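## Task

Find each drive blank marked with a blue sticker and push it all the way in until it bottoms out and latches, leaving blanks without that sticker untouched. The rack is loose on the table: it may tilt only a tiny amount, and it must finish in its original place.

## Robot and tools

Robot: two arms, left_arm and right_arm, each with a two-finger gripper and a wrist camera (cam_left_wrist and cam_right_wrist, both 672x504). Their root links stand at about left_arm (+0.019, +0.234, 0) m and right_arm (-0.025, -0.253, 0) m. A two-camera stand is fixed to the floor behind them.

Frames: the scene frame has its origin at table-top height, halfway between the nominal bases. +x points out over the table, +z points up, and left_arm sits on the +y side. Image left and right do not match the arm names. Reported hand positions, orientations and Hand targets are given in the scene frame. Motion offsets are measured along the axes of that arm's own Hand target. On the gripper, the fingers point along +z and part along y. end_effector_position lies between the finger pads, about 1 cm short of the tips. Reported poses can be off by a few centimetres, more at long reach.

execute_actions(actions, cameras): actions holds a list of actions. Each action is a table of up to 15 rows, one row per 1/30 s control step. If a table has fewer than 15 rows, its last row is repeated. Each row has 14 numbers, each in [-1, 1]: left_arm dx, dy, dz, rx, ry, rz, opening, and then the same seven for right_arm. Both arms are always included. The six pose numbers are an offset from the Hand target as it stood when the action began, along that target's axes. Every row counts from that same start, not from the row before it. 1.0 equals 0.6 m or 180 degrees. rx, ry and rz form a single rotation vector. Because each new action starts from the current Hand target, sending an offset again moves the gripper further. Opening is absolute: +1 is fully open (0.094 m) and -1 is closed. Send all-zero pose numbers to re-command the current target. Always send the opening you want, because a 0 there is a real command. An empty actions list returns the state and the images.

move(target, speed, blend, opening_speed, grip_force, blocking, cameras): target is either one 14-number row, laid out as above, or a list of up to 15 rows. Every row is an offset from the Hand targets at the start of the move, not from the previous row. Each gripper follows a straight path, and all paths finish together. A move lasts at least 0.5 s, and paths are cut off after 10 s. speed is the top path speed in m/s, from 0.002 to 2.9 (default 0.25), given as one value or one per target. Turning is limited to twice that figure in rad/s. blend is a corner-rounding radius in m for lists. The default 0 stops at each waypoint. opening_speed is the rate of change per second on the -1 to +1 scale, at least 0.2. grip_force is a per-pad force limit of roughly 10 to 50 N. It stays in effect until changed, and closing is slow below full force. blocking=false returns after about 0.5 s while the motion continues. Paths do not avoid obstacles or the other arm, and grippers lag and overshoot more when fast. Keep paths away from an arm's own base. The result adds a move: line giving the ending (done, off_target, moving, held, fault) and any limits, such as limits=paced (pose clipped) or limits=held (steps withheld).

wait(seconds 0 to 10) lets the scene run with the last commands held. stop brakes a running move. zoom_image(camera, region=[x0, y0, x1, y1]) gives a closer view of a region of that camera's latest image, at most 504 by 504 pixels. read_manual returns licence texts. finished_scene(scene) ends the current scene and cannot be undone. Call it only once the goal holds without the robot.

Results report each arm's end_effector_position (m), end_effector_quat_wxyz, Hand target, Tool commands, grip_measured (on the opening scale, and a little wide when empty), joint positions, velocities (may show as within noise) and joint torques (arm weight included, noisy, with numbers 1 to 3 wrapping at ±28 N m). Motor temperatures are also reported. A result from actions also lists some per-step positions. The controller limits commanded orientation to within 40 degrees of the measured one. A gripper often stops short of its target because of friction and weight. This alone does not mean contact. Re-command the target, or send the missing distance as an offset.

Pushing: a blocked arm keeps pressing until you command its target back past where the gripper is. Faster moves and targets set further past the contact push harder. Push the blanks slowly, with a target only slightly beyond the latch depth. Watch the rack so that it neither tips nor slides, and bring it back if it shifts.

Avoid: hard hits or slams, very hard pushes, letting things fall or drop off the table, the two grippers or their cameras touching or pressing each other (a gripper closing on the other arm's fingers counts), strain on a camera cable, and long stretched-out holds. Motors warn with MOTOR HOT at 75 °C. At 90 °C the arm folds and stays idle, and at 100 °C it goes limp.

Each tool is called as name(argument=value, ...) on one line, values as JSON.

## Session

execute_actions(actions=[])

Scene clock: 0.00 s.
left_arm: end_effector_position=(+0.1907, +0.1190, +0.3468) grip_measured=+1.000 end_effector_quat_wxyz=(+0.436, +0.151, +0.875, -0.151) | right_arm: end_effector_position=(+0.2395, -0.1539, +0.2106) grip_measured=+1.000 end_effector_quat_wxyz=(+0.333, +0.043, +0.893, +0.300)
Joint positions: left_arm=[-0.835 0.791 1.38 -1.226 -0.257 -0.348 0.094] | right_arm=[0.099 0.886 0.818 -0.682 -0.502 0.36 0.094]
Joint velocities: within noise
Joint torques (N m): no reading
Motor temperatures (°C): left_arm=[28 28 33 33 26 27 29] | right_arm=[26 32 30 30 26 25 27]
Heat: left arm: 33 °C; right arm: 32 °C.
Hand target: left_arm +0.1918, +0.1202, +0.3533; +0.447, +0.149, +0.869, -0.152 | right_arm +0.2406, -0.1523, +0.2185; +0.345, +0.033, +0.888, +0.304
Tool commands: left_gripper/opening=+1.0 right_gripper/opening=+1.0
camera_calibration:
cam_left_wrist: T_world_to_cam=[[-0.390057, -0.908543, 0.149681, 0.131467], [-0.833163, 0.279032, -0.477474, 0.327594], [0.39204, -0.310951, -0.865803, 0.350785], [0, 0, 0, 1]] pos_world=[0.186697, 0.137111, 0.44045]
cam_right_wrist: T_world_to_cam=[[0.129874, -0.808727, -0.573666, -0.0332003], [-0.96257, 0.0359753, -0.268636, 0.331767], [0.237891, 0.587082, -0.773784, 0.286176], [0, 0, 0, 1]] pos_world=[0.255582, -0.206794, 0.291517]

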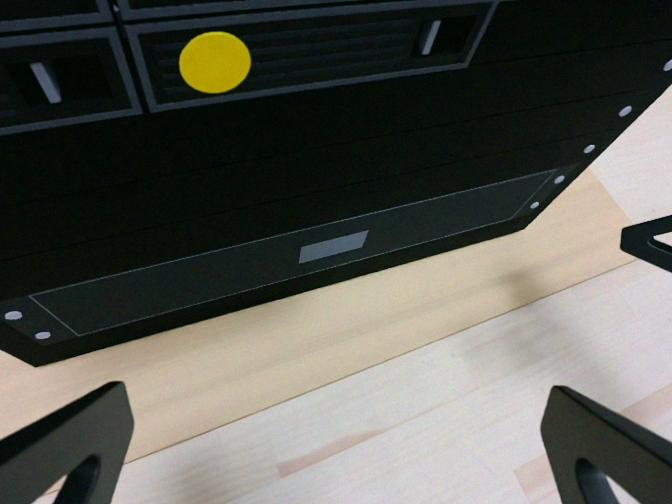

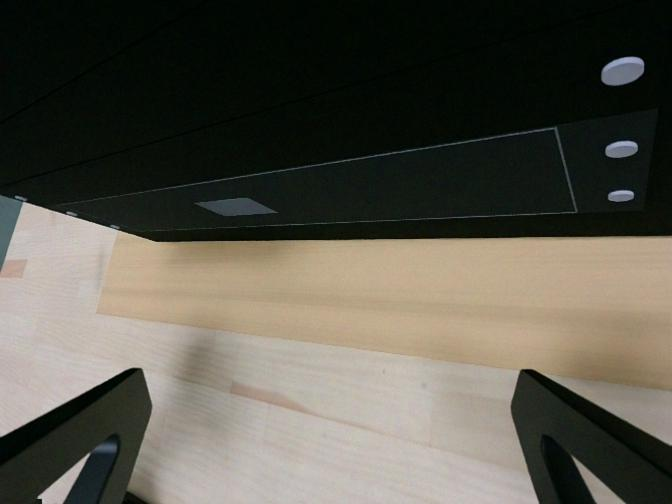

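move(target=[-0.067,0.026,-0.087,-0.092,-0.193,0.016,-1,-0.102,0.184,-0.237,0.083,-0.242,-0.176,-1], cameras=["all"])

Scene clock: 9.90 s.
left_arm: end_effector_position=(+0.1842, +0.1477, +0.4131) grip_measured=-0.990 end_effector_quat_wxyz=(+0.687, +0.083, +0.714, -0.105) | right_arm: end_effector_position=(+0.1788, -0.1493, +0.3906) grip_measured=-0.977 end_effector_quat_wxyz=(+0.696, -0.072, +0.713, +0.047)
Joint positions: left_arm=[-1.832 0.737 1.298 -1.533 -1.53 -1.007 0] | right_arm=[1.269 0.566 0.911 -0.399 1.043 0.015 0.001]
Joint torques (N m): left_arm=[0.27 3.02 3.66 0.58 -0.85 -0.11] | right_arm=[-0.61 2.22 5.2 2.02 0.06 -0.07]
Heat: left arm: 34 °C; right arm: 32 °C.
Hand target: left_arm +0.1822, +0.1502, +0.4132; +0.705, +0.053, +0.705, -0.054 | right_arm +0.1805, -0.1523, +0.3990; +0.705, -0.053, +0.705, +0.053
Off the commanded pose: left_arm 0.003 m, 7 deg | right_arm 0.009 m, 3 deg.
joint sent to its limit (left arm) — joint 5 (wrist yaw), lower limit. The joint targets are off in orientation, not in position.
move: off_target (left_arm, right_arm)
camera_calibration:
cam_left_wrist: T_world_to_cam=[[-0.269367, -0.961584, 0.0528839, 0.170734], [-0.458172, 0.0796591, -0.885287, 0.474612], [0.847066, -0.262697, -0.462028, 0.161989], [0, 0, 0, 1]] pos_world=[0.126229, 0.168922, 0.485982]
cam_right_wrist: T_world_to_cam=[[0.181305, -0.982971, 0.0299401, -0.189415], [-0.43201, -0.106959, -0.895504, 0.450263], [0.883457, 0.149425, -0.444046, 0.12756], [0, 0, 0, 1]] pos_world=[0.116166, -0.157091, 0.465526]

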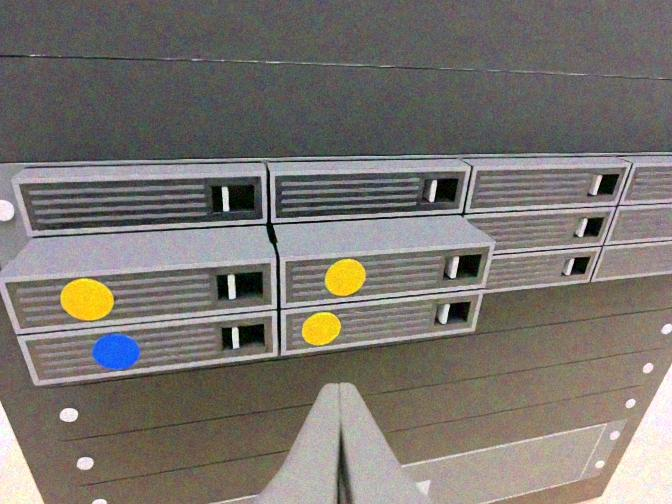

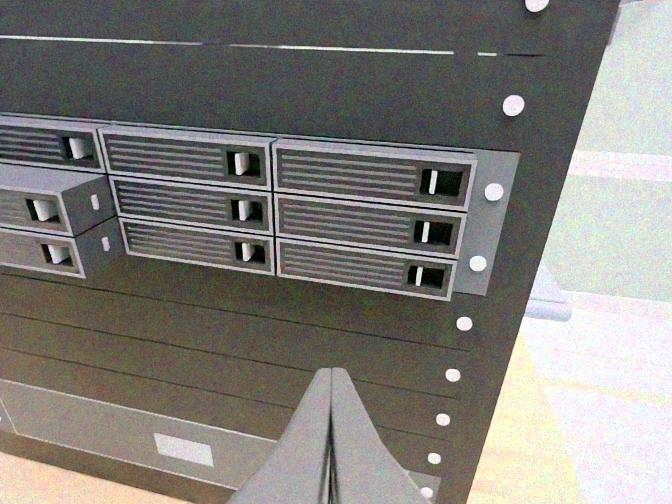

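move(target=[0.118,0.09,0.092,-0.031,-0.166,0.009,-1,0,0,0,0,0,0,-1], cameras=["cam_left_wrist"], speed=0.15)

Scene clock: 21.50 s.
left_arm: end_effector_position=(+0.2461, +0.1883, +0.3405) grip_measured=-0.990 end_effector_quat_wxyz=(+0.687, -0.198, +0.690, +0.117) | right_arm: end_effector_position=(+0.1788, -0.1493, +0.3908) grip_measured=-0.977 end_effector_quat_wxyz=(+0.696, -0.072, +0.713, +0.048)
Joint positions: left_arm=[-1.113 0.89 0.955 -0.933 -1.531 -0.978 0] | right_arm=[1.269 0.566 0.911 -0.398 1.043 0.015 0.001]
Joint torques (N m): left_arm=[0.49 -2.44 4.97 1.15 -0.79 0.1] | right_arm=[-0.69 2.4 5.08 2.01 0.07 -0.08]
Heat: left arm: 34 °C; right arm: 33 °C.
Hand target: left_arm +0.2448, +0.1953, +0.3423; +0.860, +0.004, +0.510, -0.016 | right_arm +0.1805, -0.1523, +0.3990; +0.705, -0.053, +0.705, +0.053
Off the commanded pose: left_arm 0.007 m, 42 deg; orientation clipped | right_arm 0.009 m, 3 deg.
joint sent to its limit (left arm) — joint 5 (wrist yaw), lower limit. The joint targets are off in orientation, not in position.
move: off_target (left_arm, right_arm); limits=paced
camera_calibration:
cam_left_wrist: T_world_to_cam=[[0.426839, -0.895329, 0.127255, 0.0211595], [-0.365693, -0.299588, -0.881201, 0.482801], [0.827089, 0.329595, -0.455292, -0.0222449], [0, 0, 0, 1]] pos_world=[0.185924, 0.170918, 0.412624]
Images, in order (width x height): cam_left_wrist 672x504.

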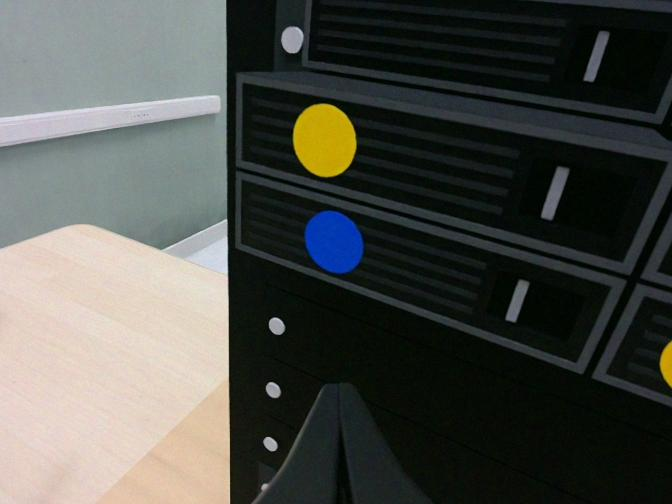

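move(target=[-0.11,0.351,-0.091,-0.481,0.105,0.089,-1,0,0,0,0,0,0,-1])

Scene clock: 34.13 s.
left_arm: end_effector_position=(+0.1712, +0.4069, +0.3590) grip_measured=-0.990 end_effector_quat_wxyz=(+0.521, -0.499, +0.518, +0.459) | right_arm: end_effector_position=(+0.1788, -0.1493, +0.3908) grip_measured=-0.977 end_effector_quat_wxyz=(+0.696, -0.072, +0.713, +0.048)
Joint positions: left_arm=[-0.073 0.933 1.067 -1.095 -1.528 -1.006 0] | right_arm=[1.269 0.566 0.911 -0.398 1.043 0.015 0.001]
Joint torques (N m): left_arm=[0.5 -0.61 10.09 1.01 -0.5 0.06] | right_arm=[-0.65 2.28 5.04 2.02 0.08 -0.09]
Heat: left arm: 35 °C; right arm: 34 °C.
Hand target: left_arm +0.1719, +0.4085, +0.3722; +0.537, -0.515, +0.498, +0.445 | right_arm +0.1805, -0.1523, +0.3990; +0.705, -0.053, +0.705, +0.053
Off the commanded pose: left_arm 0.013 m, 4 deg | right_arm 0.009 m, 3 deg.
move: off_target (left_arm, right_arm)

move(target=[0,0,0,0,0,0,-1,0.102,0.536,0.186,-0.094,-0.138,0.021,-1], cameras=["cam_right_wrist"], speed=0.15)

Scene clock: 39.87 s.
left_arm: end_effector_position=(+0.1712, +0.4069, +0.3590) grip_measured=-0.990 end_effector_quat_wxyz=(+0.521, -0.499, +0.518, +0.459) | right_arm: end_effector_position=(+0.2411, +0.1818, +0.3185) grip_measured=-0.977 end_effector_quat_wxyz=(+0.808, -0.142, +0.546, +0.167)
Joint positions: left_arm=[-0.073 0.933 1.067 -1.095 -1.528 -1.006 0] | right_arm=[1.315 1.927 1.062 1.374 0.73 -0.407 0.001]
Joint torques (N m): left_arm=[0.49 -0.61 10.18 1.03 -0.44 0.06] | right_arm=[-0.85 -8.08 8.25 1.79 -0.45 -0.07]
Heat: left arm: 37 °C; right arm: 34 °C.
Hand target: left_arm +0.1719, +0.4085, +0.3722; +0.537, -0.515, +0.498, +0.445 | right_arm +0.2428, +0.1824, +0.3382; +0.822, -0.119, +0.523, +0.189
Off the commanded pose: left_arm 0.013 m, 4 deg | right_arm 0.020 m, 5 deg.
move: off_target (left_arm, right_arm)
camera_calibration:
cam_right_wrist: T_world_to_cam=[[0.437923, -0.897626, 0.0499001, 0.0431988], [-0.0326392, -0.0713434, -0.996918, 0.377502], [0.89842, 0.434945, -0.0605408, -0.186666], [0, 0, 0, 1]] pos_world=[0.161108, 0.146898, 0.362882]
Images, in order (width x height): cam_right_wrist 672x504.

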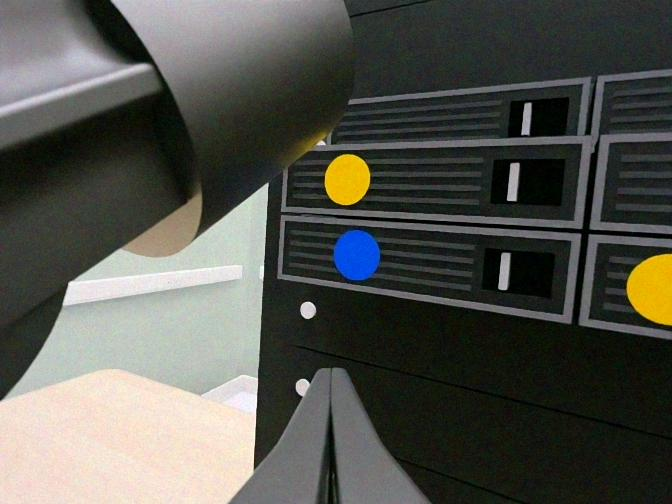

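move(target=[0,0,0,0,0,0,-1,-0.041,-0.009,0.0145,0,0,0,-1], cameras=["cam_right_wrist"], speed=0.06)

Scene clock: 45.60 s.
left_arm: end_effector_position=(+0.1712, +0.4069, +0.3590) grip_measured=-0.990 end_effector_quat_wxyz=(+0.521, -0.499, +0.518, +0.459) | right_arm: end_effector_position=(+0.2419, +0.1763, +0.3395) grip_measured=-0.977 end_effector_quat_wxyz=(+0.816, -0.125, +0.536, +0.177)
Joint positions: left_arm=[-0.073 0.933 1.067 -1.095 -1.528 -1.006 0] | right_arm=[1.309 1.899 1.084 1.371 0.727 -0.407 0.001]
Joint torques (N m): left_arm=[0.5 -0.61 10.11 1.05 -0.47 0.08] | right_arm=[-0.7 -11.82 8.1 0.76 -0.46 -0.03]
Motor temperatures (°C): left_arm=[28 28 38 34 26 27 29] | right_arm=[26 33 34 34 26 25 28]
Heat: left arm: 38 °C; right arm: 34 °C.
Hand target: left_arm +0.1719, +0.4085, +0.3722; +0.537, -0.515, +0.498, +0.445 | right_arm +0.2429, +0.1765, +0.3640; +0.822, -0.119, +0.523, +0.189
Off the commanded pose: left_arm 0.013 m, 4 deg | right_arm 0.025 m, 2 deg.
move: off_target (left_arm, right_arm)
camera_calibration:
cam_right_wrist: T_world_to_cam=[[0.434678, -0.90041, 0.0177776, 0.0491039], [-0.0169811, -0.027931, -0.999466, 0.38747], [0.900426, 0.434144, -0.027431, -0.195209], [0, 0, 0, 1]] pos_world=[0.161007, 0.139785, 0.381035]
Images, in order (width x height): cam_right_wrist 672x504.

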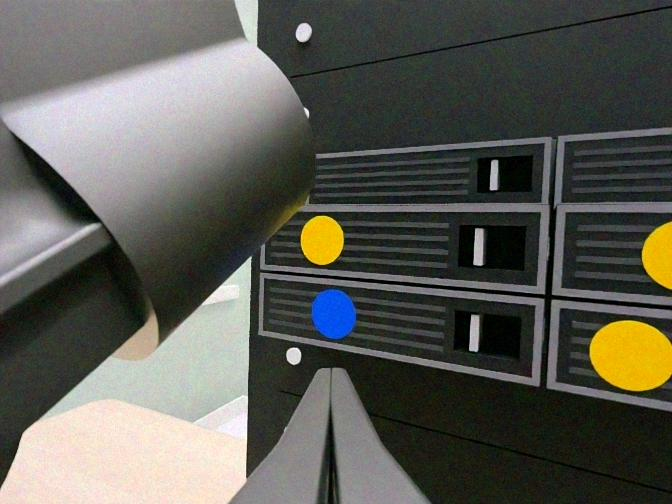

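move(target=[0,0,0,0,0,0,-1,0.011,-0.028,0.051,0,0,0,-1], cameras=["cam_right_wrist"], speed=0.06)

Scene clock: 50.10 s.
left_arm: end_effector_position=(+0.1712, +0.4069, +0.3590) grip_measured=-0.990 end_effector_quat_wxyz=(+0.521, -0.499, +0.518, +0.459) | right_arm: end_effector_position=(+0.2773, +0.1705, +0.3528) grip_measured=-0.977 end_effector_quat_wxyz=(+0.820, -0.123, +0.532, +0.172)
Joint positions: left_arm=[-0.073 0.933 1.067 -1.095 -1.528 -1.006 0] | right_arm=[1.218 1.899 1.144 1.288 0.653 -0.366 0.001]
Joint torques (N m): left_arm=[0.4 -0.68 10 1.02 -0.44 0.06] | right_arm=[-0.24 -10.74 8.57 0.77 -0.42 0.13]
Heat: left arm: 39 °C; right arm: 35 °C.
Hand target: left_arm +0.1719, +0.4085, +0.3722; +0.537, -0.515, +0.498, +0.445 | right_arm +0.2776, +0.1747, +0.3710; +0.822, -0.119, +0.523, +0.189
Off the commanded pose: left_arm 0.013 m, 4 deg | right_arm 0.019 m, 2 deg.
move: off_target (left_arm, right_arm)
camera_calibration:
cam_right_wrist: T_world_to_cam=[[0.424229, -0.905263, 0.0229999, 0.0301155], [-0.00591466, -0.0281681, -0.999586, 0.398225], [0.905536, 0.423917, -0.0173041, -0.227421], [0, 0, 0, 1]] pos_world=[0.195518, 0.134887, 0.393432]
Images, in order (width x height): cam_right_wrist 672x504.

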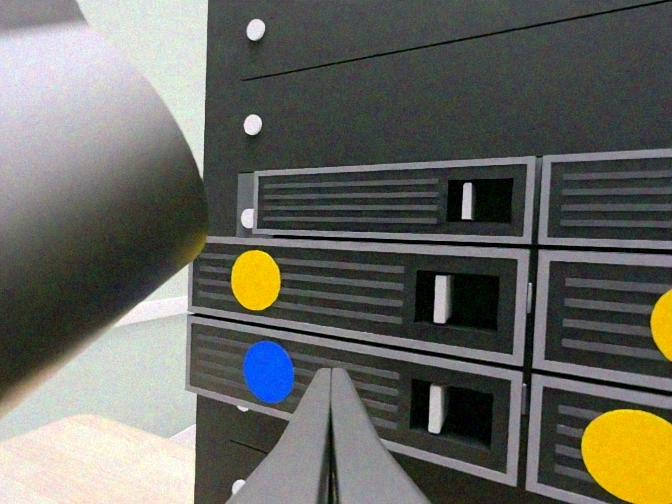

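move(target=[[0,0,0,0,0,0,-1,0.0105,0,-0.005,0,0,0,-1],[0,0,0,0,0,0,-1,0.036,-0.034,0.05,0,0,0,-1]], cameras=["cam_right_wrist"], speed=0.04)

Scene clock: 54.43 s.
left_arm: end_effector_position=(+0.1712, +0.4069, +0.3590) grip_measured=-0.990 end_effector_quat_wxyz=(+0.521, -0.499, +0.518, +0.459) | right_arm: end_effector_position=(+0.3134, +0.1641, +0.3604) grip_measured=-0.977 end_effector_quat_wxyz=(+0.824, -0.115, +0.524, +0.181)
Joint positions: left_arm=[-0.073 0.933 1.067 -1.095 -1.528 -1.006 0] | right_arm=[1.126 1.931 1.206 1.253 0.567 -0.304 0.001]
Joint torques (N m): left_arm=[0.47 -0.62 10.13 1.04 -0.44 0.03] | right_arm=[-0.58 -8.54 8.69 0.79 -0.39 0.12]
Heat: left arm: 39 °C; right arm: 35 °C.
Hand target: left_arm +0.1719, +0.4085, +0.3722; +0.537, -0.515, +0.498, +0.445 | right_arm +0.3193, +0.1720, +0.3643; +0.823, -0.119, +0.523, +0.189
Off the commanded pose: left_arm 0.013 m, 4 deg | right_arm 0.011 m, 1 deg.
move: off_target (left_arm, right_arm)
camera_calibration:
cam_right_wrist: T_world_to_cam=[[0.430581, -0.902543, 0.00408284, 0.0132449], [0.0076118, -0.000892173, -0.999971, 0.397205], [0.90252, 0.4306, 0.00648582, -0.266066], [0, 0, 0, 1]] pos_world=[0.231404, 0.126877, 0.398865]
Images, in order (width x height): cam_right_wrist 672x504.

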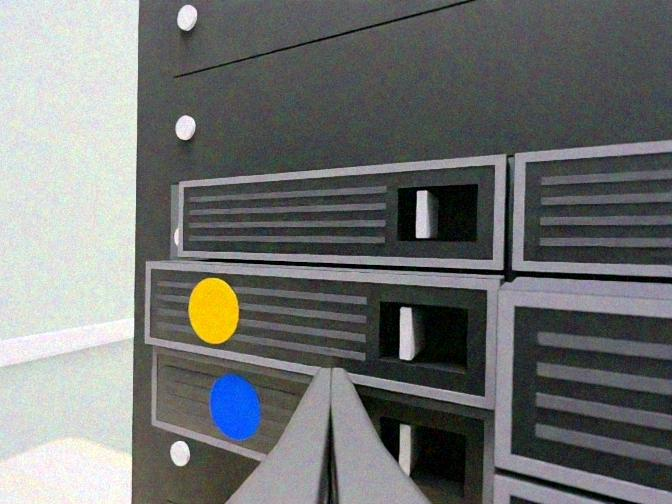

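move(target=[[0,0,0,0,0,0,-1,-0.017,0.022,-0.036,0,0,0,-1],[0,0,0,0,0,0,-1,0.006,0.022,-0.047,0,0,0,-1]], cameras=["cam_right_wrist"], speed=0.05)

Scene clock: 58.60 s.
left_arm: end_effector_position=(+0.1712, +0.4069, +0.3590) grip_measured=-0.990 end_effector_quat_wxyz=(+0.521, -0.499, +0.518, +0.459) | right_arm: end_effector_position=(+0.2947, +0.1757, +0.3551) grip_measured=-0.977 end_effector_quat_wxyz=(+0.820, -0.124, +0.528, +0.185)
Joint positions: left_arm=[-0.073 0.933 1.067 -1.095 -1.528 -1.006 0] | right_arm=[1.176 1.931 1.195 1.257 0.598 -0.321 0.001]
Joint torques (N m): left_arm=[0.57 -0.72 10.14 1.03 -0.46 0.04] | right_arm=[0.27 -8.85 3.95 1.79 -0.11 -0.06]
Heat: left arm: 40 °C; right arm: 35 °C.
Hand target: left_arm +0.1719, +0.4085, +0.3722; +0.537, -0.515, +0.498, +0.445 | right_arm +0.2919, +0.1735, +0.3491; +0.823, -0.119, +0.523, +0.189
Off the commanded pose: left_arm 0.013 m, 4 deg | right_arm 0.007 m, 1 deg.
move: off_target (left_arm)
camera_calibration:
cam_right_wrist: T_world_to_cam=[[0.445739, -0.895097, 0.0108818, 0.0235995], [-0.00232784, -0.0133152, -0.999909, 0.397244], [0.89516, 0.445672, -0.00801876, -0.249431], [0, 0, 0, 1]] pos_world=[0.213686, 0.137578, 0.394951]
Images, in order (width x height): cam_right_wrist 672x504.

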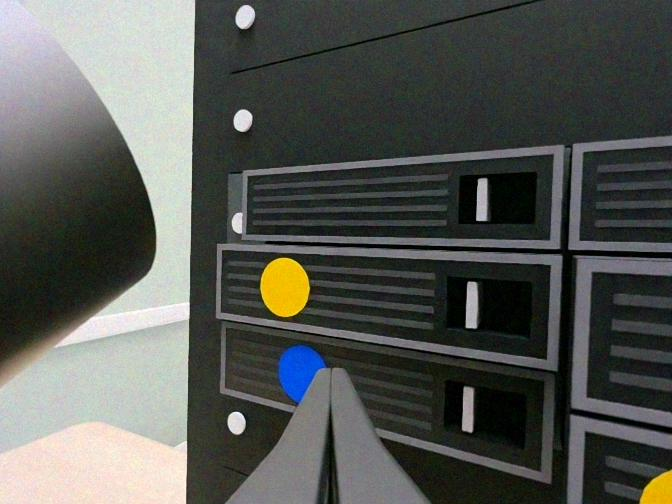

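move(target=[[0,0,0,0,0,0,-1,-0.0075,0.0096,-0.016,0,0,0,-1],[0,0,0,0,0,0,-1,0.0135,0.0096,-0.026,0,0,0,-1]], cameras=["cam_right_wrist"], speed=0.05)

Scene clock: 64.20 s.
left_arm: end_effector_position=(+0.1712, +0.4069, +0.3590) grip_measured=-0.990 end_effector_quat_wxyz=(+0.521, -0.499, +0.518, +0.459) | right_arm: end_effector_position=(+0.2840, +0.1753, +0.3416) grip_measured=-0.977 end_effector_quat_wxyz=(+0.819, -0.121, +0.529, +0.187)
Joint positions: left_arm=[-0.073 0.933 1.067 -1.095 -1.528 -1.006 0] | right_arm=[1.201 1.944 1.149 1.326 0.622 -0.331 0.001]
Joint torques (N m): left_arm=[0.53 -0.57 10.19 1.01 -0.46 0.04] | right_arm=[0.51 -8.59 3.86 1.77 -0.13 -0.06]
Heat: left arm: 40 °C; right arm: 35 °C.
Hand target: left_arm +0.1719, +0.4085, +0.3722; +0.537, -0.515, +0.498, +0.445 | right_arm +0.2798, +0.1740, +0.3351; +0.823, -0.119, +0.523, +0.189
Off the commanded pose: left_arm 0.013 m, 4 deg | right_arm 0.008 m, 1 deg.
move: off_target (left_arm)
camera_calibration:
cam_right_wrist: T_world_to_cam=[[0.445904, -0.895074, 0.00349788, 0.0306219], [-0.00560844, -0.00670176, -0.999962, 0.383502], [0.895063, 0.445867, -0.00800831, -0.239749], [0, 0, 0, 1]] pos_world=[0.203087, 0.136875, 0.38146]
Images, in order (width x height): cam_right_wrist 672x504.

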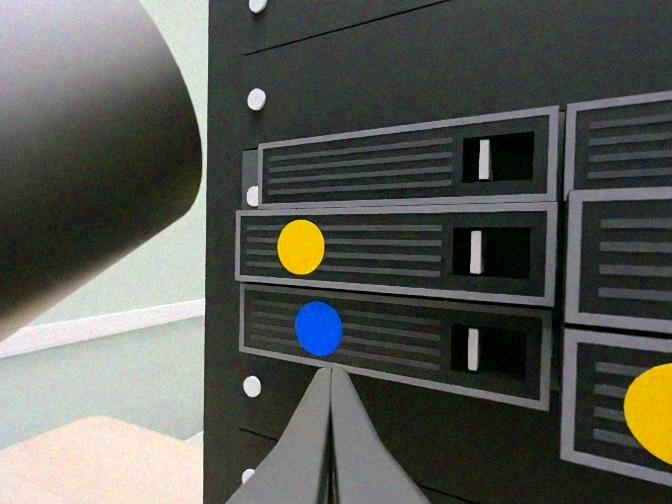

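move(target=[0,0,0,0,0,0,-1,0.018,-0.019,0.030,0,0,0,-1], cameras=["cam_right_wrist"], speed=0.04)

Scene clock: 67.83 s.
left_arm: end_effector_position=(+0.1712, +0.4069, +0.3590) grip_measured=-0.990 end_effector_quat_wxyz=(+0.521, -0.499, +0.518, +0.459) | right_arm: end_effector_position=(+0.3032, +0.1703, +0.3282) grip_measured=-0.977 end_effector_quat_wxyz=(+0.818, -0.126, +0.534, +0.171)
Joint positions: left_arm=[-0.073 0.933 1.067 -1.095 -1.528 -1.006 0] | right_arm=[1.157 1.973 1.149 1.326 0.599 -0.326 0.001]
Joint torques (N m): left_arm=[0.51 -0.65 10.07 1.03 -0.47 0.04] | right_arm=[-0.46 -8.85 6.49 1.54 -0.4 0.11]
Heat: left arm: 40 °C; right arm: 35 °C.
Hand target: left_arm +0.1719, +0.4085, +0.3722; +0.537, -0.515, +0.498, +0.445 | right_arm +0.3035, +0.1729, +0.3329; +0.822, -0.119, +0.523, +0.189
Off the commanded pose: left_arm 0.013 m, 4 deg | right_arm 0.005 m, 3 deg.
move: off_target (left_arm, right_arm)
camera_calibration:
cam_right_wrist: T_world_to_cam=[[0.426172, -0.904262, 0.0262156, 0.0176202], [-0.0101393, -0.0337517, -0.999379, 0.37599], [0.904586, 0.425641, -0.0235526, -0.24919], [0, 0, 0, 1]] pos_world=[0.221716, 0.134689, 0.369426]
Images, in order (width x height): cam_right_wrist 672x504.

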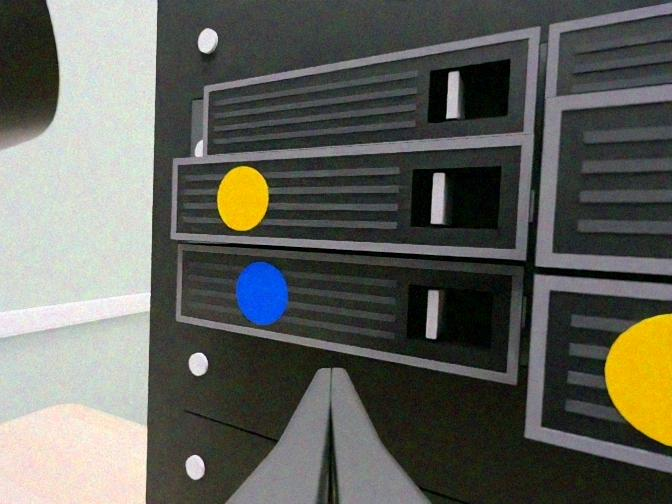

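move(target=[[0,0,0,0,0,0,-1,-0.0075,0.0096,-0.016,0,0,0,-1],[0,0,0,0,0,0,-1,-0.0437,0.0096,0.001,0,0,0,-1]], cameras=["cam_right_wrist"], speed=0.05)

Scene clock: 71.67 s.
left_arm: end_effector_position=(+0.1712, +0.4069, +0.3590) grip_measured=-0.990 end_effector_quat_wxyz=(+0.521, -0.499, +0.518, +0.459) | right_arm: end_effector_position=(+0.2958, +0.1734, +0.3336) grip_measured=-0.977 end_effector_quat_wxyz=(+0.818, -0.128, +0.531, +0.179)
Joint positions: left_arm=[-0.073 0.933 1.067 -1.095 -1.528 -1.006 0] | right_arm=[1.172 1.96 1.149 1.322 0.598 -0.326 0.001]
Joint torques (N m): left_arm=[0.51 -0.61 10 1.05 -0.46 0.06] | right_arm=[0.54 -13.11 7.69 0.81 -0.11 -0.02]
Heat: left arm: 41 °C; right arm: 36 °C.
Hand target: left_arm +0.1719, +0.4085, +0.3722; +0.537, -0.515, +0.498, +0.445 | right_arm +0.2915, +0.1735, +0.3569; +0.822, -0.119, +0.523, +0.189
Off the commanded pose: left_arm 0.013 m, 4 deg | right_arm 0.024 m, 2 deg.
move: off_target (left_arm, right_arm)
camera_calibration:
cam_right_wrist: T_world_to_cam=[[0.440673, -0.897395, 0.0221183, 0.0194129], [-0.00559563, -0.0273854, -0.999609, 0.379021], [0.89765, 0.440377, -0.0170895, -0.246341], [0, 0, 0, 1]] pos_world=[0.214694, 0.136284, 0.374233]
Images, in order (width x height): cam_right_wrist 672x504.

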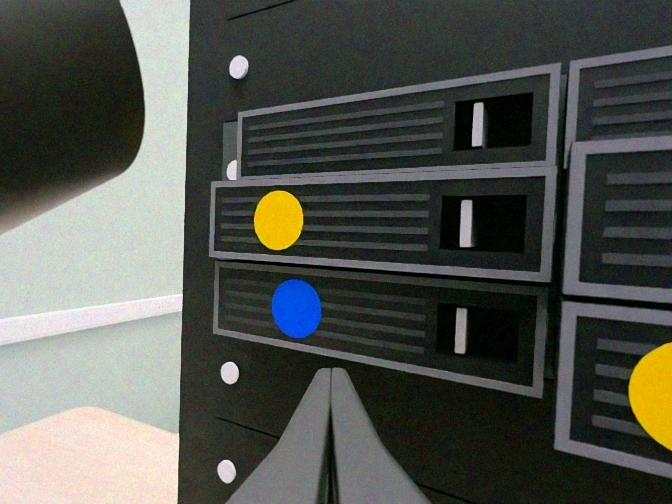

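move(target=[0,0,0,0,0,0,-1,-0.0166,0,0.0078,0,0,0,-1], cameras=["cam_right_wrist"], speed=0.05)

Scene clock: 73.97 s.
left_arm: end_effector_position=(+0.1712, +0.4069, +0.3590) grip_measured=-0.990 end_effector_quat_wxyz=(+0.521, -0.499, +0.518, +0.459) | right_arm: end_effector_position=(+0.2957, +0.1733, +0.3403) grip_measured=-0.977 end_effector_quat_wxyz=(+0.817, -0.131, +0.533, +0.177)
Joint positions: left_arm=[-0.073 0.933 1.067 -1.095 -1.528 -1.006 0] | right_arm=[1.172 1.94 1.158 1.283 0.598 -0.326 0.001]
Joint torques (N m): left_arm=[0.49 -0.59 10.11 1 -0.45 0.03] | right_arm=[0.57 -13.09 8.54 0.84 -0.1 -0.07]
Heat: left arm: 41 °C; right arm: 36 °C.
Hand target: left_arm +0.1719, +0.4085, +0.3722; +0.537, -0.515, +0.498, +0.445 | right_arm +0.2915, +0.1734, +0.3679; +0.822, -0.119, +0.523, +0.189
Off the commanded pose: left_arm 0.013 m, 4 deg | right_arm 0.028 m, 2 deg.
move: off_target (left_arm, right_arm)
camera_calibration:
cam_right_wrist: T_world_to_cam=[[0.440723, -0.897223, 0.0274508, 0.0173202], [-0.00933609, -0.035161, -0.999338, 0.388076], [0.897595, 0.440175, -0.0238728, -0.243769], [0, 0, 0, 1]] pos_world=[0.214796, 0.136486, 0.381524]
Images, in order (width x height): cam_right_wrist 672x504.

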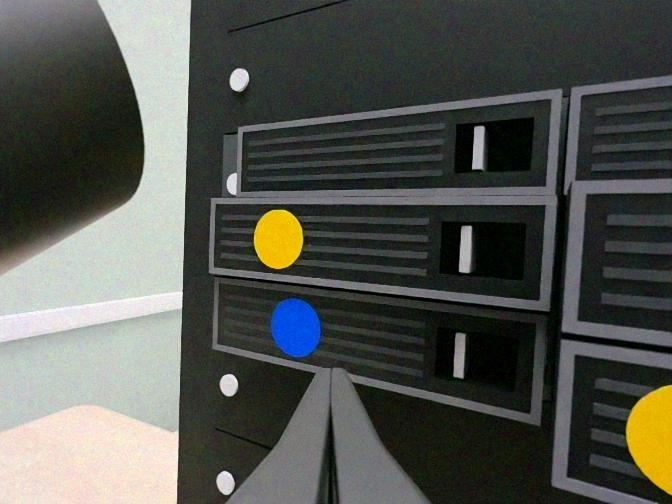

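move(target=[[0,0,0,0,0,0,-1,-0.006,0,0.003,0,0,0,-1],[0,0,0,0,0,0,-1,0.0063,-0.016,0.0293,0,0,0,-1]], cameras=["cam_right_wrist"], speed=0.04)

Scene clock: 77.50 s.
left_arm: end_effector_position=(+0.1712, +0.4069, +0.3590) grip_measured=-0.990 end_effector_quat_wxyz=(+0.521, -0.499, +0.518, +0.459) | right_arm: end_effector_position=(+0.3098, +0.1688, +0.3546) grip_measured=-0.977 end_effector_quat_wxyz=(+0.820, -0.122, +0.531, +0.174)
Joint positions: left_arm=[-0.073 0.933 1.067 -1.095 -1.528 -1.006 0] | right_arm=[1.141 1.934 1.205 1.237 0.584 -0.315 0.001]
Joint torques (N m): left_arm=[0.38 -0.58 10.11 1 -0.48 0.05] | right_arm=[-0.43 -10.78 8.73 0.78 -0.4 0.11]
Heat: left arm: 41 °C; right arm: 37 °C.
Hand target: left_arm +0.1719, +0.4085, +0.3722; +0.537, -0.515, +0.498, +0.445 | right_arm +0.3114, +0.1724, +0.3719; +0.822, -0.119, +0.523, +0.189
Off the commanded pose: left_arm 0.013 m, 4 deg | right_arm 0.018 m, 2 deg.
move: off_target (left_arm, right_arm)
camera_calibration:
cam_right_wrist: T_world_to_cam=[[0.426934, -0.904091, 0.0186308, 0.0152596], [-0.00492102, -0.0229254, -0.999725, 0.398998], [0.904269, 0.426725, -0.0142367, -0.257407], [0, 0, 0, 1]] pos_world=[0.228213, 0.132785, 0.394939]
Images, in order (width x height): cam_right_wrist 672x504.

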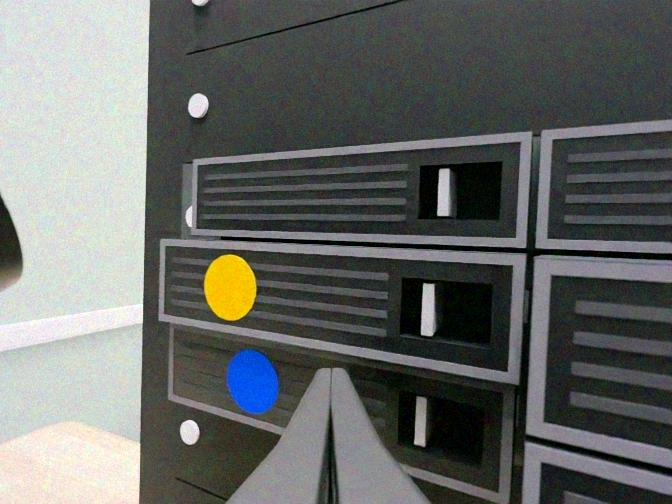

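move(target=[[0,0,0,0,0,0,-1,-0.0037,0.0048,-0.008,0,0,0,-1],[0,0,0,0,0,0,-1,0.0130,0.0048,-0.0158,0,0,0,-1]], cameras=["cam_right_wrist"], speed=0.05)

Scene clock: 80.60 s.
left_arm: end_effector_position=(+0.1712, +0.4069, +0.3590) grip_measured=-0.990 end_effector_quat_wxyz=(+0.521, -0.499, +0.518, +0.459) | right_arm: end_effector_position=(+0.3097, +0.1690, +0.3546) grip_measured=-0.977 end_effector_quat_wxyz=(+0.820, -0.123, +0.531, +0.174)
Joint positions: left_arm=[-0.073 0.933 1.067 -1.095 -1.528 -1.006 0] | right_arm=[1.141 1.934 1.205 1.237 0.582 -0.315 0.001]
Joint torques (N m): left_arm=[0.5 -0.61 10.06 1.01 -0.46 0.06] | right_arm=[0.57 -9.66 6.54 1.32 -0.24 0.04]
Motor temperatures (°C): left_arm=[28 28 41 35 26 27 29] | right_arm=[26 38 34 33 26 25 29]
Heat: left arm: 41 °C; right arm: 38 °C.
Hand target: left_arm +0.1719, +0.4085, +0.3722; +0.537, -0.515, +0.498, +0.445 | right_arm +0.3054, +0.1727, +0.3608; +0.822, -0.119, +0.523, +0.189
Off the commanded pose: left_arm 0.013 m, 4 deg | right_arm 0.008 m, 2 deg.
move: off_target (left_arm)
camera_calibration:
cam_right_wrist: T_world_to_cam=[[0.428112, -0.90352, 0.0192555, 0.014845], [-0.00426972, -0.0233287, -0.999719, 0.398901], [0.903715, 0.42791, -0.0138451, -0.257452], [0, 0, 0, 1]] pos_world=[0.228012, 0.132885, 0.394938]
Images, in order (width x height): cam_right_wrist 672x504.

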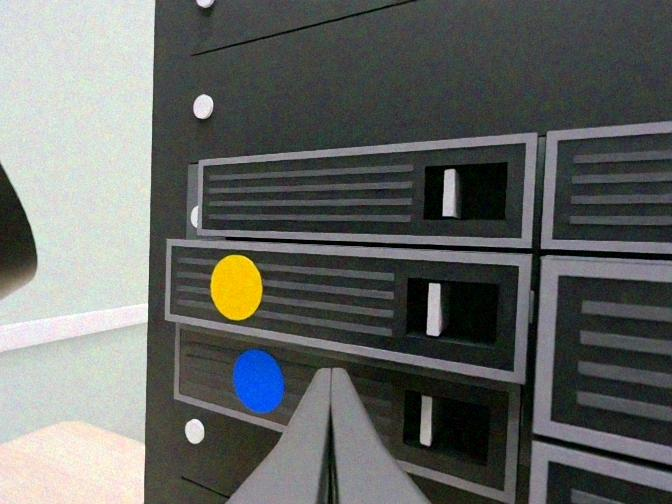

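Stiction. Lower another ~11 mm command.

move(target=[[0,0,0,0,0,0,-1,-0.0037,0.0048,-0.008,0,0,0,-1],[0,0,0,0,0,0,-1,0.0130,0.0048,-0.0158,0,0,0,-1]], cameras=["cam_right_wrist"], speed=0.05)

Scene clock: 83.07 s.
left_arm: end_effector_position=(+0.1712, +0.4069, +0.3590) grip_measured=-0.990 end_effector_quat_wxyz=(+0.521, -0.499, +0.518, +0.459) | right_arm: end_effector_position=(+0.3043, +0.1726, +0.3555) grip_measured=-0.977 end_effector_quat_wxyz=(+0.820, -0.124, +0.529, +0.180)
Joint positions: left_arm=[-0.073 0.933 1.067 -1.095 -1.528 -1.006 0] | right_arm=[1.153 1.934 1.205 1.242 0.582 -0.315 0.001]
Joint torques (N m): left_arm=[0.5 -0.61 10.15 1.03 -0.47 0.05] | right_arm=[0.66 -8.61 4.3 1.82 -0.11 -0.02]
Heat: left arm: 41 °C; right arm: 38 °C.
Hand target: left_arm +0.1719, +0.4085, +0.3722; +0.537, -0.515, +0.498, +0.445 | right_arm +0.2995, +0.1730, +0.3498; +0.822, -0.119, +0.523, +0.189
Off the commanded pose: left_arm 0.013 m, 4 deg | right_arm 0.008 m, 1 deg.
move: off_target (left_arm)
camera_calibration:
cam_right_wrist: T_world_to_cam=[[0.439101, -0.898286, 0.016516, 0.017071], [-0.00182518, -0.0192749, -0.999813, 0.398483], [0.898436, 0.438989, -0.0101031, -0.255737], [0, 0, 0, 1]] pos_world=[0.222995, 0.135281, 0.395543]
Images, in order (width x height): cam_right_wrist 672x504.

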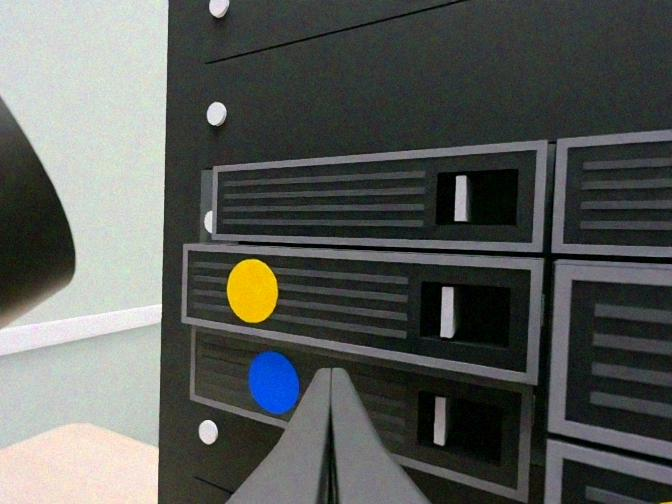

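move(target=[[0,0,0,0,0,0,-1,0.0105,0,-0.005,0,0,0,-1],[0,0,0,0,0,0,-1,0.0280,-0.0224,0.032,0,0,0,-1]], cameras=["cam_right_wrist"], speed=0.04)

Scene clock: 87.37 s.
left_arm: end_effector_position=(+0.1712, +0.4069, +0.3590) grip_measured=-0.990 end_effector_quat_wxyz=(+0.521, -0.499, +0.518, +0.459) | right_arm: end_effector_position=(+0.3232, +0.1703, +0.3337) grip_measured=-0.977 end_effector_quat_wxyz=(+0.817, -0.130, +0.535, +0.174)
Joint positions: left_arm=[-0.073 0.933 1.067 -1.095 -1.528 -1.006 0] | right_arm=[1.11 1.981 1.197 1.265 0.549 -0.295 0.001]
Joint torques (N m): left_arm=[0.5 -0.66 10.09 0.99 -0.46 0.03] | right_arm=[-0.85 -8.91 7.83 1.45 -0.33 0.13]
Heat: left arm: 41 °C; right arm: 38 °C.
Hand target: left_arm +0.1719, +0.4085, +0.3722; +0.537, -0.515, +0.498, +0.445 | right_arm +0.3273, +0.1716, +0.3427; +0.822, -0.119, +0.523, +0.189
Off the commanded pose: left_arm 0.013 m, 4 deg | right_arm 0.010 m, 3 deg.
move: off_target (left_arm, right_arm)
camera_calibration:
cam_right_wrist: T_world_to_cam=[[0.434757, -0.900036, 0.0303416, 0.00413332], [-0.0113263, -0.0391546, -0.999169, 0.382904], [0.900477, 0.434052, -0.0272168, -0.266042], [0, 0, 0, 1]] pos_world=[0.242105, 0.134189, 0.375219]
Images, in order (width x height): cam_right_wrist 672x504.

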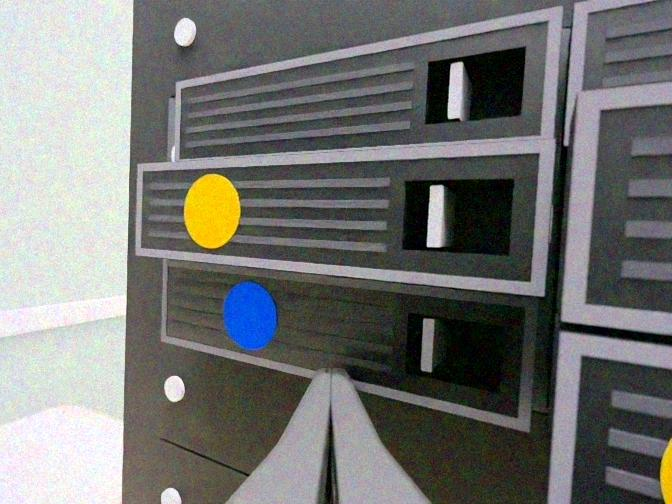

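move(target=[[0,0,0,0,0,0,-1,-0.0037,0.0048,-0.008,0,0,0,-1],[0,0,0,0,0,0,-1,-0.0353,0.0048,0.007,0,0,0,-1]], cameras=["cam_right_wrist"], speed=0.05)

Scene clock: 90.63 s.
left_arm: end_effector_position=(+0.1712, +0.4069, +0.3590) grip_measured=-0.990 end_effector_quat_wxyz=(+0.521, -0.499, +0.518, +0.459) | right_arm: end_effector_position=(+0.3237, +0.1713, +0.3344) grip_measured=-0.977 end_effector_quat_wxyz=(+0.816, -0.131, +0.535, +0.173)
Joint positions: left_arm=[-0.073 0.933 1.067 -1.095 -1.528 -1.006 0] | right_arm=[1.11 1.981 1.203 1.256 0.549 -0.295 0.001]
Joint velocities: left_arm=[-0.012 -0.012 0.046 -0.007 0.037 -0.007 -0.001] | right_arm=[within noise]
Joint torques (N m): left_arm=[0.43 -0.51 9.99 1.02 -0.49 0.08] | right_arm=[0.08 -13.29 8.83 0.85 -0.17 0.05]
Heat: left arm: 41 °C; right arm: 37 °C.
Hand target: left_arm +0.1719, +0.4085, +0.3722; +0.537, -0.515, +0.498, +0.445 | right_arm +0.3214, +0.1720, +0.3636; +0.822, -0.119, +0.523, +0.189
Off the commanded pose: left_arm 0.013 m, 4 deg | right_arm 0.029 m, 3 deg.
move: off_target (left_arm, right_arm)
camera_calibration:
cam_right_wrist: T_world_to_cam=[[0.43483, -0.899941, 0.0320782, 0.00415218], [-0.0129375, -0.0418616, -0.99904, 0.384558], [0.90042, 0.433997, -0.0298456, -0.266026], [0, 0, 0, 1]] pos_world=[0.242705, 0.13529, 0.376116]
Images, in order (width x height): cam_right_wrist 672x504.

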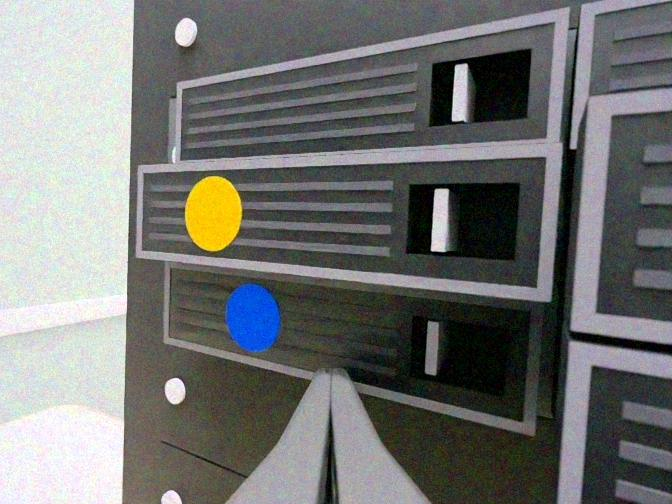

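move(target=[[0,0,0,0,0,0,-1,-0.006,0,0.003,0,0,0,-1],[0,0,0,0,0,0,-1,0.0077,-0.0177,0.032,0,0,0,-1]], cameras=["cam_right_wrist"], speed=0.04)

Scene clock: 93.97 s.
left_arm: end_effector_position=(+0.1712, +0.4069, +0.3590) grip_measured=-0.990 end_effector_quat_wxyz=(+0.521, -0.499, +0.518, +0.459) | right_arm: end_effector_position=(+0.3255, +0.1813, +0.3396) grip_measured=-0.977 end_effector_quat_wxyz=(+0.812, -0.151, +0.532, +0.188)
Joint positions: left_arm=[-0.073 0.933 1.067 -1.095 -1.528 -1.006 0] | right_arm=[1.1 1.981 1.234 1.205 0.492 -0.277 0.001]
Joint torques (N m): left_arm=[0.59 -0.61 10.17 1.06 -0.46 0.06] | right_arm=[-2.73 -11.43 10.33 0.97 -0.09 0.13]
Heat: left arm: 41 °C; right arm: 37 °C.
Hand target: left_arm +0.1719, +0.4085, +0.3722; +0.537, -0.515, +0.498, +0.445 | right_arm +0.3435, +0.1708, +0.3675; +0.822, -0.119, +0.523, +0.189
Off the commanded pose: left_arm 0.013 m, 4 deg | right_arm 0.035 m, 4 deg.
move: off_target (left_arm, right_arm)
camera_calibration:
cam_right_wrist: T_world_to_cam=[[0.477248, -0.877505, 0.0471046, -0.0107145], [-0.00580622, -0.0567505, -0.998372, 0.390367], [0.87875, 0.476197, -0.0321791, -0.271593], [0, 0, 0, 1]] pos_world=[0.246042, 0.142083, 0.381497]
Images, in order (width x height): cam_right_wrist 672x504.

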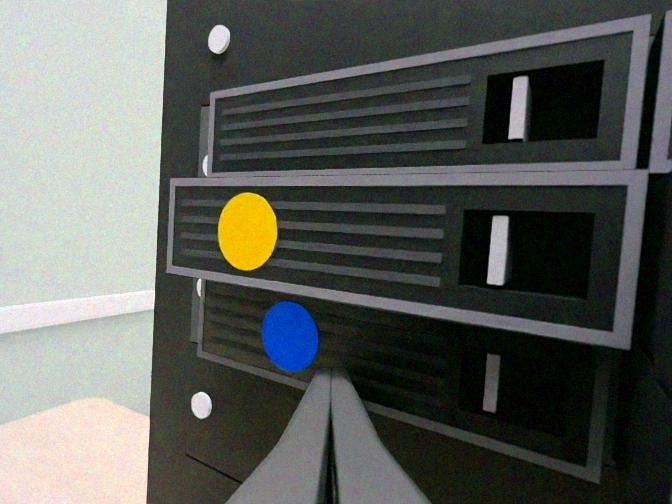

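move(target=[[0,0,0,0,0,0,-1,-0.057,0.065,-0.122,0,0,0,-1],[0,0,0,0,0,0,-1,-0.104,0.051,-0.1355,0.133,0.084,0.483,0.1]], cameras=["cam_right_wrist"], speed=0.12)

Scene clock: 103.97 s.
left_arm: end_effector_position=(+0.1712, +0.4069, +0.3590) grip_measured=-0.990 end_effector_quat_wxyz=(+0.521, -0.499, +0.518, +0.459) | right_arm: end_effector_position=(+0.2587, +0.1902, +0.3488) grip_measured=-0.977 end_effector_quat_wxyz=(+0.809, -0.149, +0.538, +0.184)
Joint positions: left_arm=[-0.073 0.933 1.067 -1.095 -1.528 -1.006 0] | right_arm=[1.266 1.899 1.159 1.233 0.651 -0.361 0.001]
Joint torques (N m): left_arm=[0.51 -0.5 10.11 1.03 -0.46 0.07] | right_arm=[-0.46 -9.62 5.72 1.26 -0.2 0.02]
Heat: left arm: 42 °C; right arm: 37 °C.
Hand target: left_arm +0.1719, +0.4085, +0.3722; +0.537, -0.515, +0.498, +0.445 | right_arm +0.2607, +0.1889, +0.3504; +0.810, -0.146, +0.536, +0.188 (not the last commanded pose)
Tool commands: left_gripper/opening=-1.0 right_gripper/opening=-1.0
Off the commanded pose: left_arm 0.013 m, 4 deg | right_arm 0.057 m, 93 deg.
move: held (right_arm; a check stopped the path), off_target (left_arm); path passed 1 of 2 targets; target 2's new opening was not sent; limits=held
pose unreachable (right arm): on one or more control steps of this call, first in action 0 (counted from 0), this arm could not follow its commanded pose, so it was not sent that pose on those steps. It may still have moved: this result reports where it is.
cause: moving toward the commanded pose would bring a part of the arm too close to another arm (this arm's gripper housing and the left arm's wrist (the part past joint 5), 6 mm apart when this arm was first held).
camera_calibration:
cam_right_wrist: T_world_to_cam=[[0.470227, -0.881365, 0.0456277, 0.0316378], [-0.0198501, -0.0622491, -0.997863, 0.40418], [0.882322, 0.468316, -0.0467664, -0.211273], [0, 0, 0, 1]] pos_world=[0.179557, 0.151987, 0.391993]
Images, in order (width x height): cam_right_wrist 672x504.

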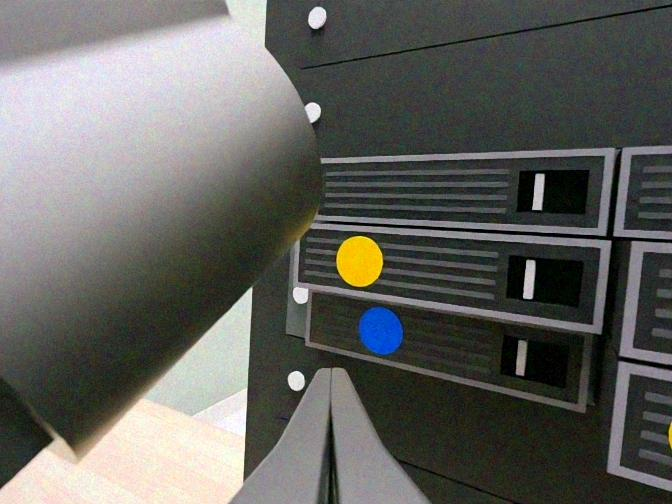

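move(target=[[-0.019,0.151,0.069,-0.138,-0.015,-0.003,-1,0,0,0,0,0,0,-1],[-0.019,0.151,0.069,-0.138,-0.015,-0.003,-1,-0.082,-0.044,-0.032,0.1325,0.065,0.495,0.1]], cameras=["cam_right_wrist"], speed=0.2)

Scene clock: 108.53 s.
left_arm: end_effector_position=(+0.1685, +0.4092, +0.3590) grip_measured=-0.990 end_effector_quat_wxyz=(+0.518, -0.504, +0.514, +0.463) | right_arm: end_effector_position=(+0.2587, +0.1902, +0.3488) grip_measured=-0.977 end_effector_quat_wxyz=(+0.809, -0.149, +0.538, +0.184)
Joint positions: left_arm=[-0.058 0.933 1.067 -1.095 -1.528 -1.007 0] | right_arm=[1.266 1.899 1.159 1.233 0.651 -0.361 0.001]
Joint torques (N m): left_arm=[0.5 -0.7 10.09 0.83 -0.52 -0.11] | right_arm=[-0.59 -9.57 5.64 1.26 -0.21 0]
Heat: left arm: 42 °C; right arm: 38 °C.
Hand target: left_arm +0.1669, +0.4103, +0.3719; +0.531, -0.522, +0.492, +0.451 (not the last commanded pose) | right_arm +0.2606, +0.1888, +0.3504; +0.810, -0.146, +0.536, +0.188 (not the last commanded pose)
Tool commands: left_gripper/opening=-1.0 right_gripper/opening=-1.0
Off the commanded pose: left_arm 0.098 m, 25 deg | right_arm 0.060 m, 93 deg.
move: held (right_arm; a check stopped the path), off_target (left_arm; braked when a check withheld steps of right_arm); path passed 0 of 2 targets; target 2's new opening was not sent; limits=held
pose unreachable (right arm): on one or more control steps of this call, first in action 0 (counted from 0), this arm could not follow its commanded pose, so it was not sent that pose on those steps. It may still have moved: this result reports where it is.
cause: moving toward the commanded pose would bring a part of the arm too close to another arm (this arm's gripper housing and the left arm's wrist (the part past joint 5), 5 mm apart when this arm was first held).
camera_calibration:
cam_right_wrist: T_world_to_cam=[[0.470227, -0.881365, 0.0456277, 0.0316378], [-0.0198501, -0.0622491, -0.997863, 0.40418], [0.882322, 0.468316, -0.0467664, -0.211273], [0, 0, 0, 1]] pos_world=[0.179557, 0.151987, 0.391993]
Images, in order (width x height): cam_right_wrist 672x504.

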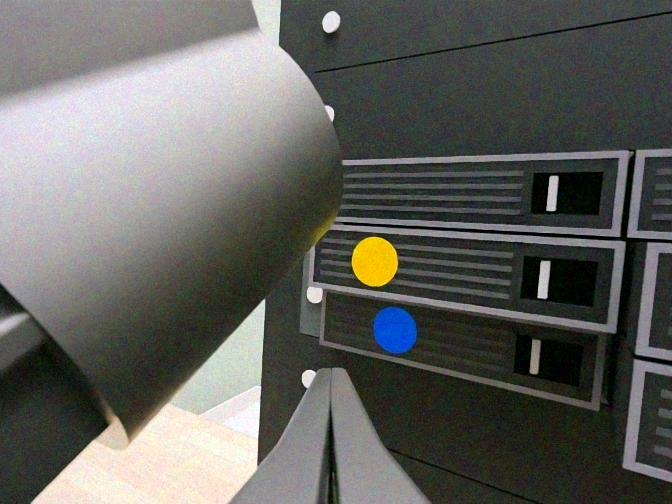

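move(target=[[0,0,0,0,0,0,-1,-0.092,-0.18,-0.062,0,0,0,-1],[-0.03,0.26,0.065,-0.24,-0.027,-0.006,-1,-0.107,-0.193,-0.106,0.1325,0.065,0.495,0.1]], cameras=["cam_right_wrist"], speed=0.2)

Scene clock: 119.57 s.
left_arm: end_effector_position=(+0.0141, +0.4589, +0.3579) grip_measured=-0.990 end_effector_quat_wxyz=(-0.332, +0.657, -0.297, -0.608) | right_arm: end_effector_position=(+0.2431, +0.0528, +0.3694) grip_measured=+0.099 end_effector_quat_wxyz=(+0.408, +0.406, +0.585, +0.572)
Joint positions: left_arm=[0.639 1.024 1.148 -1.5 -1.53 -1.45 0] | right_arm=[1.241 1.267 1.038 0.21 0.839 1.573 0.052]
Joint torques (N m): left_arm=[0.53 -0.94 9.65 0.24 -0.74 -0.13] | right_arm=[0.43 -6.5 9.73 0.97 -0.07 0]
Heat: left arm: 41 °C; right arm: 38 °C.
Hand target: left_arm +0.0120, +0.4574, +0.3714; -0.326, +0.666, -0.264, -0.617 | right_arm +0.2394, +0.0489, +0.3892; +0.405, +0.406, +0.579, +0.579
Off the commanded pose: left_arm 0.014 m, 4 deg | right_arm 0.021 m, 1 deg.
move: off_target (left_arm, right_arm); target 2's new opening was sent with right_arm's hand 0.021 m and 1 deg from that target
camera_calibration:
cam_right_wrist: T_world_to_cam=[[0.00311212, -0.00963283, -0.999949, 0.370708], [-0.701433, 0.712678, -0.00904851, 0.175368], [0.712728, 0.701426, -0.00453885, -0.118791], [0, 0, 0, 1]] pos_world=[0.206521, -0.038087, 0.371737]
Images, in order (width x height): cam_right_wrist 672x504.

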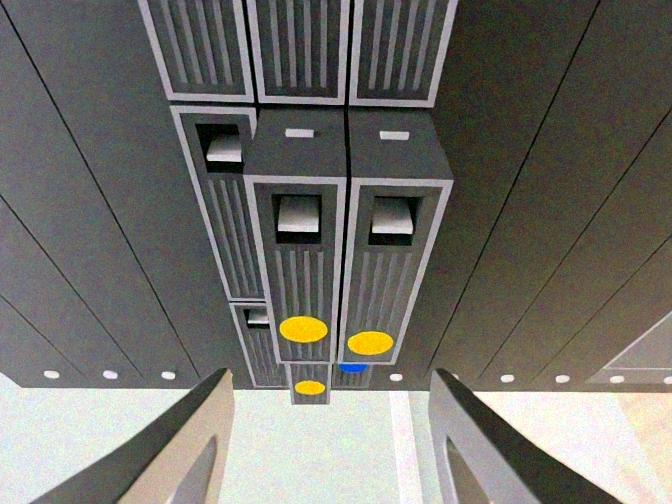

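move(target=[0,0,0,0,0,0,-1,0.177,0.027,0.105,0,-0.0955,0,0.1], cameras=["cam_right_wrist"], speed=0.12)

Scene clock: 126.23 s.
left_arm: end_effector_position=(+0.0136, +0.4585, +0.3588) grip_measured=-0.990 end_effector_quat_wxyz=(-0.330, +0.658, -0.296, -0.609) | right_arm: end_effector_position=(+0.2639, +0.1684, +0.4011) grip_measured=+0.099 end_effector_quat_wxyz=(+0.482, +0.488, +0.507, +0.523)
Joint positions: left_arm=[0.639 1.043 1.164 -1.566 -1.53 -1.519 0] | right_arm=[1.366 1.893 1.764 0.16 1.248 1.562 0.052]
Joint torques (N m): left_arm=[0.46 -1.05 9.61 0.18 -0.72 -0.14] | right_arm=[0.29 -8.81 9.35 0.73 0.12 -0.05]
Heat: left arm: 40 °C; right arm: 37 °C.
Hand target: left_arm +0.0120, +0.4574, +0.3715; -0.326, +0.666, -0.264, -0.617 | right_arm +0.2623, +0.1702, +0.4054; +0.487, +0.488, +0.512, +0.512
Off the commanded pose: left_arm 0.013 m, 4 deg | right_arm 0.005 m, 2 deg.
joint sent to its limit (left arm) — joint 4 (wrist pitch), lower limit. The joint targets are off in orientation, not in position.
move: off_target (left_arm)
camera_calibration:
cam_right_wrist: T_world_to_cam=[[0.0215247, 0.0254136, -0.999445, 0.392421], [-0.472863, 0.881051, 0.0122192, 0.0106952], [0.880873, 0.472338, 0.0309815, -0.234616], [0, 0, 0, 1]] pos_world=[0.203277, 0.091422, 0.399342]
Images, in order (width x height): cam_right_wrist 672x504.

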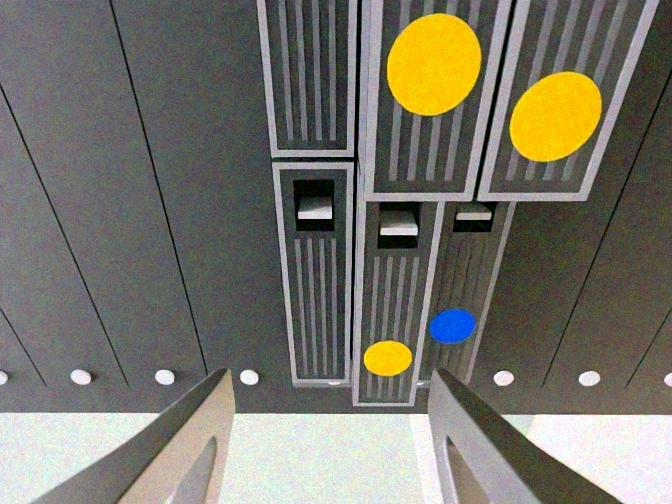

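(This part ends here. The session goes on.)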